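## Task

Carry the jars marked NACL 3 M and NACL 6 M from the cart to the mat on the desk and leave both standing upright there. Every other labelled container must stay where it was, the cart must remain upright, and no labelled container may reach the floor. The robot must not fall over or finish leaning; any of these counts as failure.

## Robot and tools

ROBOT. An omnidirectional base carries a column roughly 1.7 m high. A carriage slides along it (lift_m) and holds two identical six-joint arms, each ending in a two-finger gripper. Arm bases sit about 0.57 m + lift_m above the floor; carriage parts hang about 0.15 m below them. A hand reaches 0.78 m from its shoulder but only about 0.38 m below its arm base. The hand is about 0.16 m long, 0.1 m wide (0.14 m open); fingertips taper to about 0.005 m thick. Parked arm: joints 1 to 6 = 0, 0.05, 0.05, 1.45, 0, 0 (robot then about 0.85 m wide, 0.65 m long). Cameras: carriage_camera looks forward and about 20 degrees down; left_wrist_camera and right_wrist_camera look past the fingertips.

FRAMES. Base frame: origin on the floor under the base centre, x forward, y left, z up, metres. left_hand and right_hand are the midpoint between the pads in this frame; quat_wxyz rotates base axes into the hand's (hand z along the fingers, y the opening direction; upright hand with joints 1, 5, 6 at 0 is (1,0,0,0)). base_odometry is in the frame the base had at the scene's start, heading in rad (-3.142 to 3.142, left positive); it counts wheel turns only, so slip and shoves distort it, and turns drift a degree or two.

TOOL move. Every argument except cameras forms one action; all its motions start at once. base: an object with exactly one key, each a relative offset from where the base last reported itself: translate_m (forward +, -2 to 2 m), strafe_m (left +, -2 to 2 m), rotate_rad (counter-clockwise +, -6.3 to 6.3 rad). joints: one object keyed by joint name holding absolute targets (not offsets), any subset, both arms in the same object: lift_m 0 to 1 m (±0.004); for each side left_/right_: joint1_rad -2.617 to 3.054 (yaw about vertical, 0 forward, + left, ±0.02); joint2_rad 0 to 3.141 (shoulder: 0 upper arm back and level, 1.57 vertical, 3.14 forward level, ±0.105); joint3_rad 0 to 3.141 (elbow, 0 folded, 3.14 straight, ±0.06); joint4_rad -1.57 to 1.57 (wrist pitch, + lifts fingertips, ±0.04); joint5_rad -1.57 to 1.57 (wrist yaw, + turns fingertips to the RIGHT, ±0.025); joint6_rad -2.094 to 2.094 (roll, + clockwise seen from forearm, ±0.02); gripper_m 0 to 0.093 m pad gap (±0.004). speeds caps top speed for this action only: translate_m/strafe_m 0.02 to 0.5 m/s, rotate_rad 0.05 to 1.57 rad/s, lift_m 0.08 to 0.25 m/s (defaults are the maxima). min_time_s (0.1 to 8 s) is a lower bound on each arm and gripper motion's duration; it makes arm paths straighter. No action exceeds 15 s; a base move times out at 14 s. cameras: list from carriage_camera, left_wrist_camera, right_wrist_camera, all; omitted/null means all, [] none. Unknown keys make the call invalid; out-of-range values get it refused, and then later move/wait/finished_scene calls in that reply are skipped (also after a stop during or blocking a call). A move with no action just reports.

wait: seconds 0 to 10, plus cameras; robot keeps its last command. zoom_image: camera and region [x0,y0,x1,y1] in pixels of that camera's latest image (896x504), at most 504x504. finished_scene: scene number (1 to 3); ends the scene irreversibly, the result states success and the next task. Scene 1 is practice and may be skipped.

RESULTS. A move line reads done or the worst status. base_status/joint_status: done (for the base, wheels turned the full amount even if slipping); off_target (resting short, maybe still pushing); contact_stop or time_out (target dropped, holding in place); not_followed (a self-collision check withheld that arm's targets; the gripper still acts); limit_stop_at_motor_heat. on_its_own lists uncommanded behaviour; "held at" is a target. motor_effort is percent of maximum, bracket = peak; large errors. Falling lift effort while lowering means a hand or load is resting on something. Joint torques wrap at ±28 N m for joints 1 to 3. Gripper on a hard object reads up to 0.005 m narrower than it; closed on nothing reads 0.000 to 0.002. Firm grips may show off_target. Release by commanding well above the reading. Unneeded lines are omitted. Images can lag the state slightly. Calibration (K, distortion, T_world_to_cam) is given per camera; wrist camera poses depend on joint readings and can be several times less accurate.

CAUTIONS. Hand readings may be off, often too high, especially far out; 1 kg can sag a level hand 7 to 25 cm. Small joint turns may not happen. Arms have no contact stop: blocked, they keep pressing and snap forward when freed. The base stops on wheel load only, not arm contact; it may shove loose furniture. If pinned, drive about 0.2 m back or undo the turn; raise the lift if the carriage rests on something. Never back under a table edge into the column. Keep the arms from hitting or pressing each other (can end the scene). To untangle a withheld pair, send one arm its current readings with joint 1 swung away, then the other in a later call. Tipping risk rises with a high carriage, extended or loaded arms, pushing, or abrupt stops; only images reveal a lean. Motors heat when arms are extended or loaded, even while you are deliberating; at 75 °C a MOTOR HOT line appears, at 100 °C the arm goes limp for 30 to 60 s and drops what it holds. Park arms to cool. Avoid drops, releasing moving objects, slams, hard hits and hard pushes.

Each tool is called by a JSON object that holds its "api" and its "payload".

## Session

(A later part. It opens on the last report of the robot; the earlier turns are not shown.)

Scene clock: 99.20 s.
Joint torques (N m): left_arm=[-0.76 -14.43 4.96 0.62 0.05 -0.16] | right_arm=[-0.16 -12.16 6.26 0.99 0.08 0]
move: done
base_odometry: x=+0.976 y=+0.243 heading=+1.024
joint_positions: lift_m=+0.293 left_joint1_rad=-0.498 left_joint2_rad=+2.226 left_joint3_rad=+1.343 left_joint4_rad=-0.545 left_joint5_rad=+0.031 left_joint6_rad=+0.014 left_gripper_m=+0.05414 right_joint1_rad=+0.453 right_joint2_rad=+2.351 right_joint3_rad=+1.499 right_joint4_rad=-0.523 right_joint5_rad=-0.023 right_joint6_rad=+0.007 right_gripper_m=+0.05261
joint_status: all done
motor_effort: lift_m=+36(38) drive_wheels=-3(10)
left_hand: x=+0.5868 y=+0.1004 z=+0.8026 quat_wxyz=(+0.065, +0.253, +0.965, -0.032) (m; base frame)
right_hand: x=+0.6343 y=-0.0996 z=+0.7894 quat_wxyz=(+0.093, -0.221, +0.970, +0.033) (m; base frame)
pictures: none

{"api": "move", "payload": {"joints": {"lift_m": 0.286}, "speeds": {"lift_m": 0.08}, "cameras": ["left_wrist_camera", "right_wrist_camera", "carriage_camera"]}}

{"api": "zoom_image", "payload": {"camera": "carriage_camera", "region": [350, 330, 530, 450]}}

Scene clock: 100.13 s.
Joint torques (N m): left_arm=[-0.65 -14.49 4.94 0.62 0 -0.16] | right_arm=[0.01 -12.27 6.2 0.95 0.08 0.01]
move: done
base_odometry: x=+0.976 y=+0.243 heading=+1.024
joint_positions: lift_m=+0.286 left_joint1_rad=-0.498 left_joint2_rad=+2.225 left_joint3_rad=+1.343 left_joint4_rad=-0.548 left_joint5_rad=+0.031 left_joint6_rad=+0.014 left_gripper_m=+0.05414 right_joint1_rad=+0.453 right_joint2_rad=+2.350 right_joint3_rad=+1.499 right_joint4_rad=-0.519 right_joint5_rad=-0.023 right_joint6_rad=+0.005 right_gripper_m=+0.05259
joint_status: all done
motor_effort: lift_m=+33(36) drive_wheels=-4(8)
left_hand: x=+0.5865 y=+0.1006 z=+0.7961 quat_wxyz=(+0.065, +0.253, +0.965, -0.032) (m; base frame)
right_hand: x=+0.6356 y=-0.0989 z=+0.7835 quat_wxyz=(+0.095, -0.222, +0.970, +0.034) (m; base frame)
pictures: carriage_camera, left_wrist_camera, right_wrist_camera
camera_calibration:
carriage_camera: T_world_to_cam=[[-0.0301167, -0.999264, -0.0237735, 0.0342798], [-0.352417, 0.0328724, -0.935266, 1.24678], [0.935359, -0.0197889, -0.353147, 0.32857], [0, 0, 0, 1]]
left_wrist_camera: T_world_to_cam=[[-0.506224, -0.861222, 0.0450952, 0.349511], [-0.745533, 0.463308, 0.479089, 0.013193], [-0.433495, 0.208906, -0.876607, 1.05309], [0, 0, 0, 1]]
right_wrist_camera: T_world_to_cam=[[0.375682, -0.926387, -0.0258678, -0.306111], [-0.853801, -0.356831, 0.379072, 0.217253], [-0.360398, -0.120325, -0.925006, 1.06497], [0, 0, 0, 1]]

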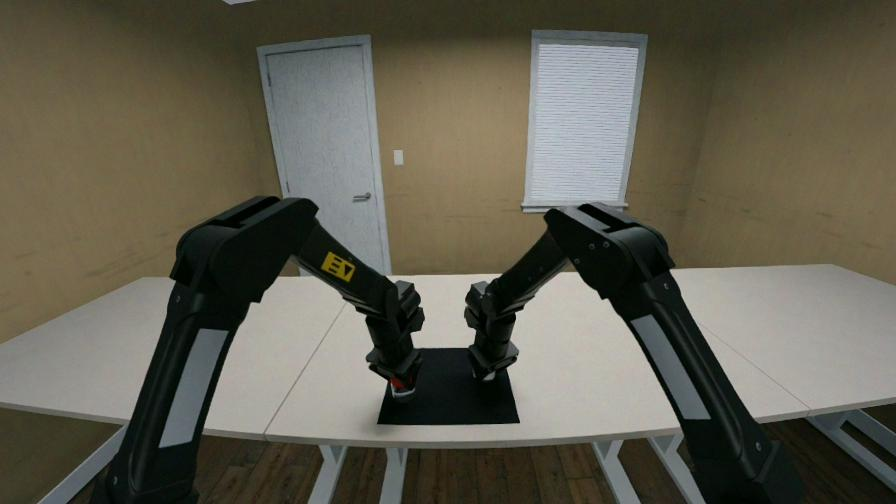

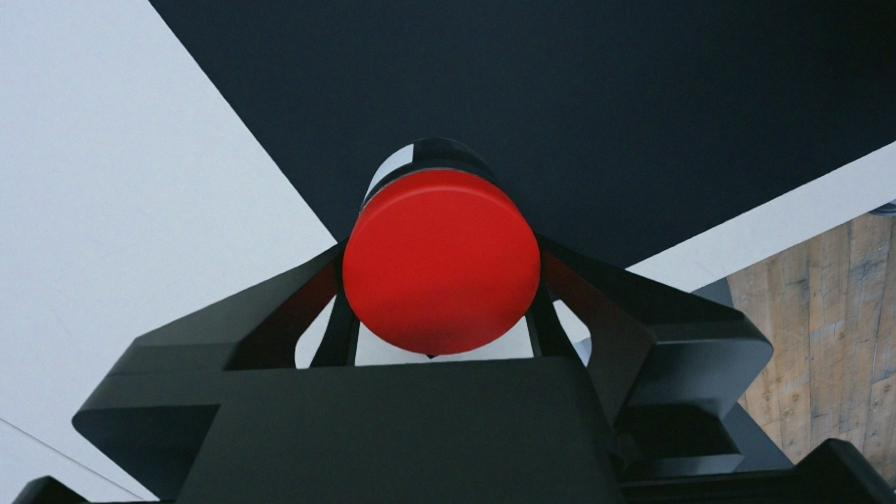

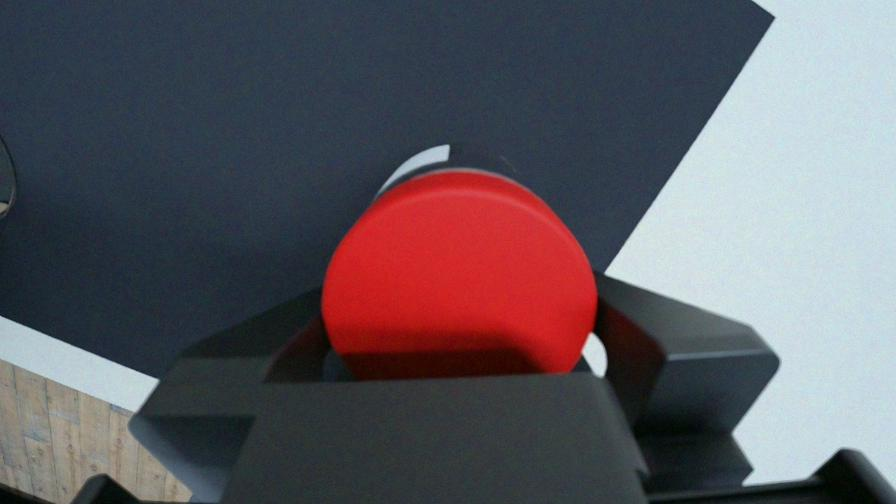

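Scaled by 2.800.

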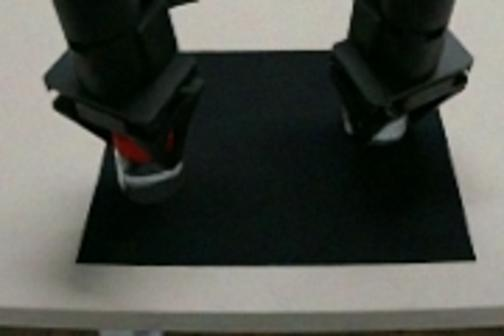

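{"api": "move", "payload": {"joints": {"lift_m": 0.280}, "speeds": {"lift_m": 0.08}, "cameras": []}}

{"api": "move", "payload": {"joints": {"lift_m": 0.274}, "speeds": {"lift_m": 0.08}, "cameras": []}}

Scene clock: 101.07 s.
Joint torques (N m): left_arm=[-0.66 -13.11 4.85 0.77 0.04 -0.16] | right_arm=[-0.08 -11.22 6.26 1.12 0.07 0.01]
move: done
base_odometry: x=+0.976 y=+0.243 heading=+1.024
joint_positions: lift_m=+0.281 left_joint1_rad=-0.498 left_joint2_rad=+2.211 left_joint3_rad=+1.343 left_joint4_rad=-0.559 left_joint5_rad=+0.031 left_joint6_rad=+0.014 left_gripper_m=+0.05414 right_joint1_rad=+0.453 right_joint2_rad=+2.339 right_joint3_rad=+1.499 right_joint4_rad=-0.530 right_joint5_rad=-0.022 right_joint6_rad=+0.005 right_gripper_m=+0.05259
joint_status: all done
motor_effort: lift_m=+32(33) drive_wheels=+8(9)
left_hand: x=+0.5863 y=+0.1006 z=+0.7953 quat_wxyz=(+0.066, +0.253, +0.965, -0.032) (m; base frame)
right_hand: x=+0.6352 y=-0.0993 z=+0.7820 quat_wxyz=(+0.095, -0.222, +0.970, +0.034) (m; base frame)
pictures: none

Scene clock: 101.50 s.
Joint torques (N m): left_arm=[-0.65 -11.58 5.04 0.88 0.04 -0.16] | right_arm=[-0.09 -10.04 6.06 1.27 0.08 0.01]
move: done
base_odometry: x=+0.976 y=+0.243 heading=+1.024
joint_positions: lift_m=+0.275 left_joint1_rad=-0.498 left_joint2_rad=+2.197 left_joint3_rad=+1.343 left_joint4_rad=-0.570 left_joint5_rad=+0.031 left_joint6_rad=+0.014 left_gripper_m=+0.05414 right_joint1_rad=+0.453 right_joint2_rad=+2.326 right_joint3_rad=+1.502 right_joint4_rad=-0.544 right_joint5_rad=-0.022 right_joint6_rad=+0.005 right_gripper_m=+0.05259
joint_status: all done
motor_effort: lift_m=+31(31) drive_wheels=+8(9)
left_hand: x=+0.5862 y=+0.1008 z=+0.7947 quat_wxyz=(+0.068, +0.253, +0.964, -0.033) (m; base frame)
right_hand: x=+0.6352 y=-0.0993 z=+0.7816 quat_wxyz=(+0.096, -0.222, +0.970, +0.034) (m; base frame)
pictures: none

Both rest. Release.

{"api": "move", "payload": {"joints": {"lift_m": 0.284}, "speeds": {"lift_m": 0.08}, "cameras": []}}

{"api": "move", "payload": {"joints": {"left_gripper_m": 0.075, "right_gripper_m": 0.075}, "min_time_s": 2, "cameras": []}}

{"api": "move", "payload": {"joints": {"left_gripper_m": 0.093, "right_gripper_m": 0.093}, "min_time_s": 1}}

{"api": "move", "payload": {"joints": {"lift_m": 0.4}, "speeds": {"lift_m": 0.1}}}

Scene clock: 102.83 s.
Joint torques (N m): left_arm=[-0.83 -12.67 5 0.74 0.03 -0.16] | right_arm=[-0.02 -10.63 6.04 1.14 0.08 0.01]
move: done
base_odometry: x=+0.976 y=+0.243 heading=+1.024
joint_positions: lift_m=+0.284 left_joint1_rad=-0.498 left_joint2_rad=+2.206 left_joint3_rad=+1.343 left_joint4_rad=-0.556 left_joint5_rad=+0.031 left_joint6_rad=+0.014 left_gripper_m=+0.05414 right_joint1_rad=+0.453 right_joint2_rad=+2.333 right_joint3_rad=+1.502 right_joint4_rad=-0.533 right_joint5_rad=-0.022 right_joint6_rad=+0.005 right_gripper_m=+0.05259
joint_status: all done
motor_effort: lift_m=+43(48) drive_wheels=-3(9)
left_hand: x=+0.5877 y=+0.0999 z=+0.8005 quat_wxyz=(+0.070, +0.253, +0.964, -0.033) (m; base frame)
right_hand: x=+0.6365 y=-0.0987 z=+0.7879 quat_wxyz=(+0.098, -0.222, +0.970, +0.034) (m; base frame)
pictures: none

Scene clock: 105.13 s.
Joint torques (N m): left_arm=[-0.65 -12.55 5.03 0.73 0.04 -0.16] | right_arm=[-0.06 -10.71 6.02 1.11 0.08 0]
move: done
base_odometry: x=+0.976 y=+0.243 heading=+1.024
joint_positions: lift_m=+0.284 left_joint1_rad=-0.498 left_joint2_rad=+2.206 left_joint3_rad=+1.343 left_joint4_rad=-0.554 left_joint5_rad=+0.031 left_joint6_rad=+0.014 left_gripper_m=+0.07496 right_joint1_rad=+0.453 right_joint2_rad=+2.333 right_joint3_rad=+1.502 right_joint4_rad=-0.530 right_joint5_rad=-0.022 right_joint6_rad=+0.005 right_gripper_m=+0.07488
joint_status: all done
motor_effort: lift_m=+43(44) drive_wheels=+7(7)
left_hand: x=+0.5881 y=+0.0997 z=+0.8006 quat_wxyz=(+0.071, +0.253, +0.964, -0.034) (m; base frame)
right_hand: x=+0.6370 y=-0.0984 z=+0.7881 quat_wxyz=(+0.099, -0.222, +0.969, +0.034) (m; base frame)
pictures: none

Scene clock: 106.43 s.
Joint torques (N m): left_arm=[-0.65 -12.53 5.01 0.73 0.03 -0.16] | right_arm=[-0.08 -10.7 6.02 1.12 0.07 0.01]
move: done
base_odometry: x=+0.976 y=+0.243 heading=+1.024
joint_positions: lift_m=+0.284 left_joint1_rad=-0.498 left_joint2_rad=+2.206 left_joint3_rad=+1.343 left_joint4_rad=-0.554 left_joint5_rad=+0.031 left_joint6_rad=+0.014 left_gripper_m=+0.09294 right_joint1_rad=+0.453 right_joint2_rad=+2.333 right_joint3_rad=+1.502 right_joint4_rad=-0.530 right_joint5_rad=-0.022 right_joint6_rad=+0.005 right_gripper_m=+0.09286
joint_status: all done
motor_effort: lift_m=+43(44) drive_wheels=+7(7)
left_hand: x=+0.5881 y=+0.0997 z=+0.8006 quat_wxyz=(+0.071, +0.253, +0.964, -0.034) (m; base frame)
right_hand: x=+0.6370 y=-0.0984 z=+0.7881 quat_wxyz=(+0.099, -0.222, +0.969, +0.034) (m; base frame)
pictures: carriage_camera, left_wrist_camera, right_wrist_camera
camera_calibration:
carriage_camera: T_world_to_cam=[[-0.0301167, -0.999264, -0.0237735, 0.0342129], [-0.352417, 0.0328724, -0.935266, 1.24415], [0.935359, -0.0197889, -0.353147, 0.327577], [0, 0, 0, 1]]
left_wrist_camera: T_world_to_cam=[[-0.50672, -0.860953, 0.044666, 0.349979], [-0.750772, 0.466153, 0.46802, 0.0243215], [-0.423764, 0.203621, -0.882588, 1.05757], [0, 0, 0, 1]]
right_wrist_camera: T_world_to_cam=[[0.37607, -0.926239, -0.02556, -0.306501], [-0.856438, -0.357994, 0.371961, 0.224041], [-0.353675, -0.117993, -0.927897, 1.06796], [0, 0, 0, 1]]

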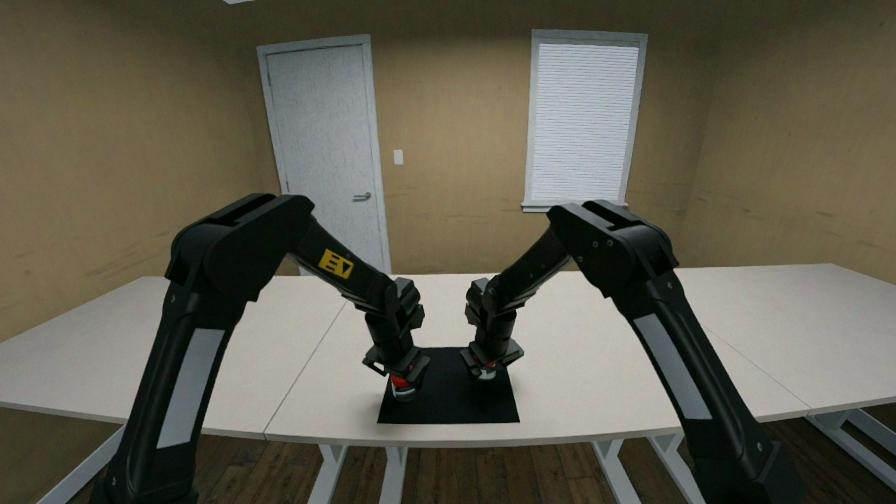

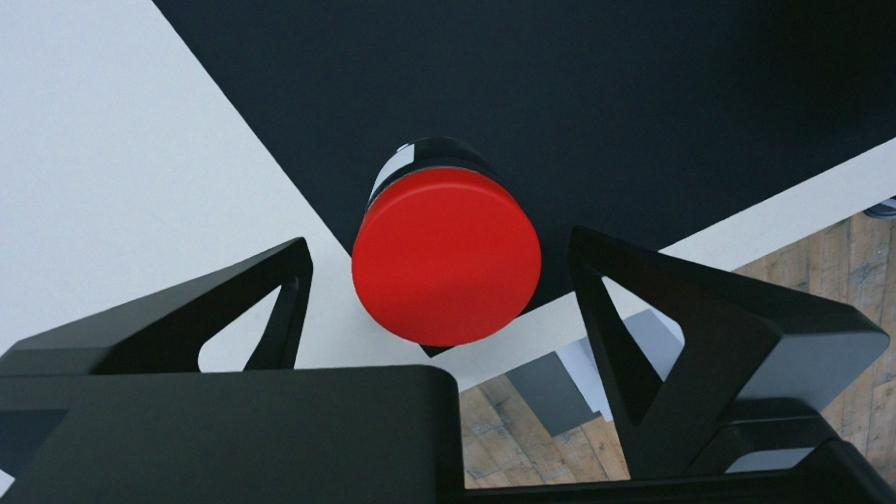

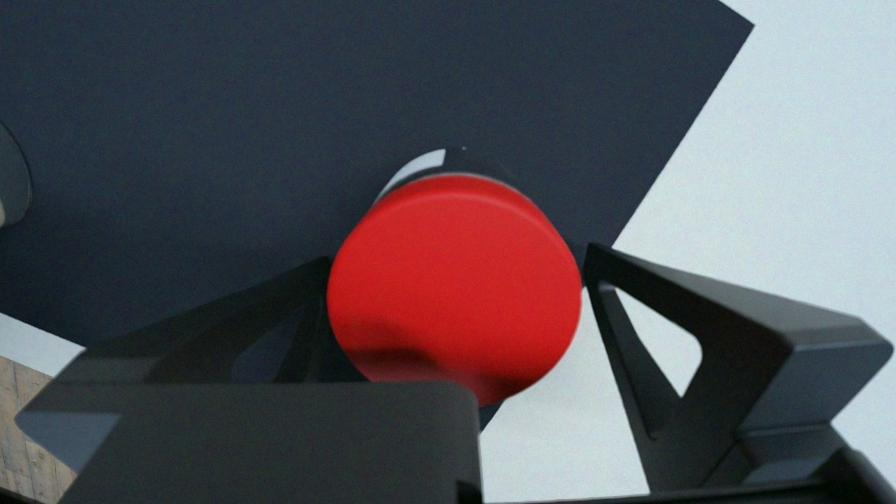

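Scene clock: 107.97 s.
Joint torques (N m): left_arm=[-0.76 -13 5 0.68 0.04 -0.16] | right_arm=[0.12 -11.07 6.2 1.05 0.07 0.01]
move: done
base_odometry: x=+0.976 y=+0.243 heading=+1.024
joint_positions: lift_m=+0.400 left_joint1_rad=-0.498 left_joint2_rad=+2.211 left_joint3_rad=+1.343 left_joint4_rad=-0.548 left_joint5_rad=+0.031 left_joint6_rad=+0.014 left_gripper_m=+0.09294 right_joint1_rad=+0.453 right_joint2_rad=+2.338 right_joint3_rad=+1.502 right_joint4_rad=-0.524 right_joint5_rad=-0.022 right_joint6_rad=+0.005 right_gripper_m=+0.09286
joint_status: all done
motor_effort: lift_m=+42(50) drive_wheels=+7(8)
left_hand: x=+0.5886 y=+0.0994 z=+0.9150 quat_wxyz=(+0.071, +0.253, +0.964, -0.034) (m; base frame)
right_hand: x=+0.6376 y=-0.0981 z=+0.9025 quat_wxyz=(+0.100, -0.222, +0.969, +0.035) (m; base frame)
pictures: carriage_camera, left_wrist_camera, right_wrist_camera
camera_calibration:
carriage_camera: T_world_to_cam=[[-0.0301167, -0.999264, -0.0237735, 0.0369743], [-0.352417, 0.0328724, -0.935266, 1.35279], [0.935359, -0.0197889, -0.353147, 0.368597], [0, 0, 0, 1]]
left_wrist_camera: T_world_to_cam=[[-0.50675, -0.860937, 0.0446398, 0.344927], [-0.751085, 0.466323, 0.467347, -0.0279864], [-0.423173, 0.2033, -0.882946, 1.15878], [0, 0, 0, 1]]
right_wrist_camera: T_world_to_cam=[[0.376114, -0.926217, -0.025688, -0.30344], [-0.857074, -0.358304, 0.370192, 0.184073], [-0.352083, -0.117218, -0.9286, 1.17412], [0, 0, 0, 1]]

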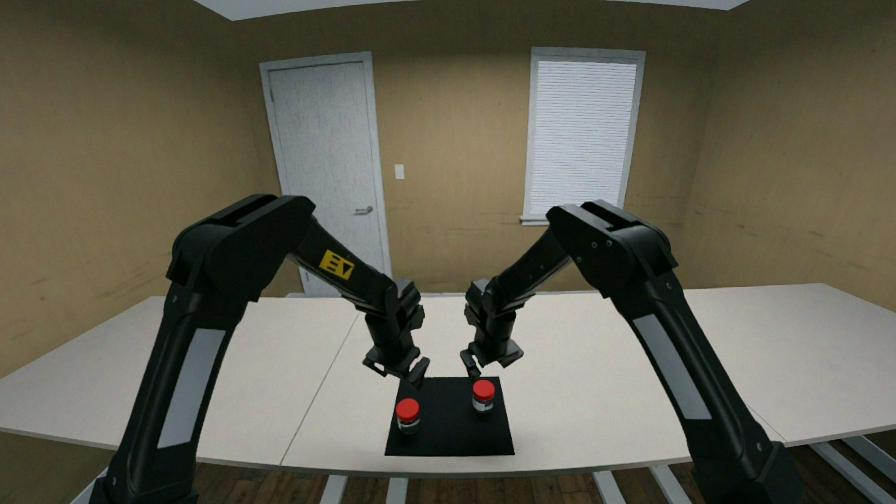

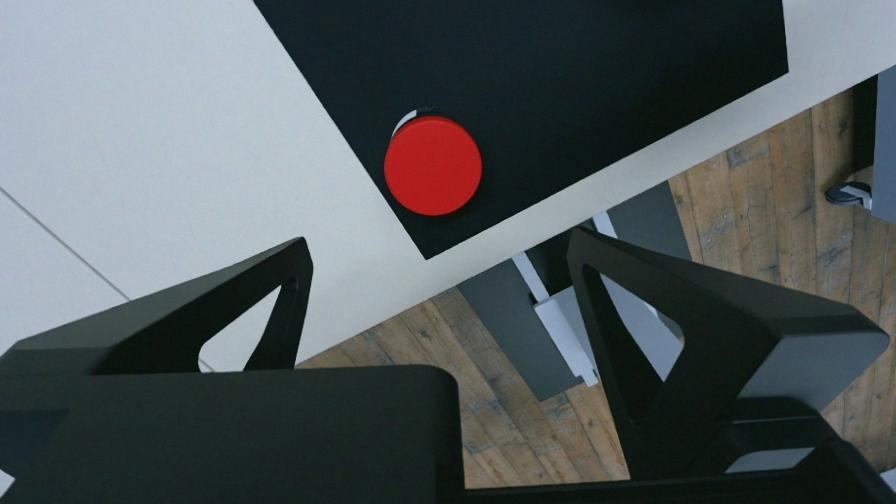

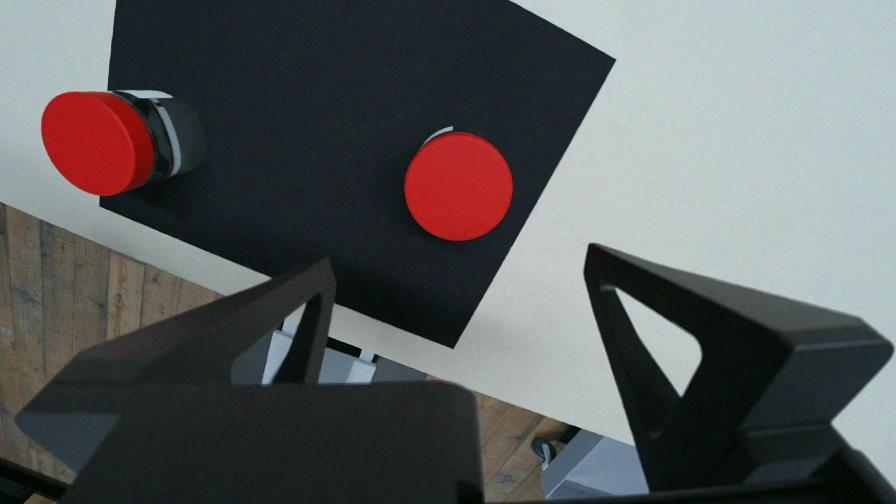

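{"api": "finished_scene", "payload": {"scene": 3}}

The scene is finished: the task was done.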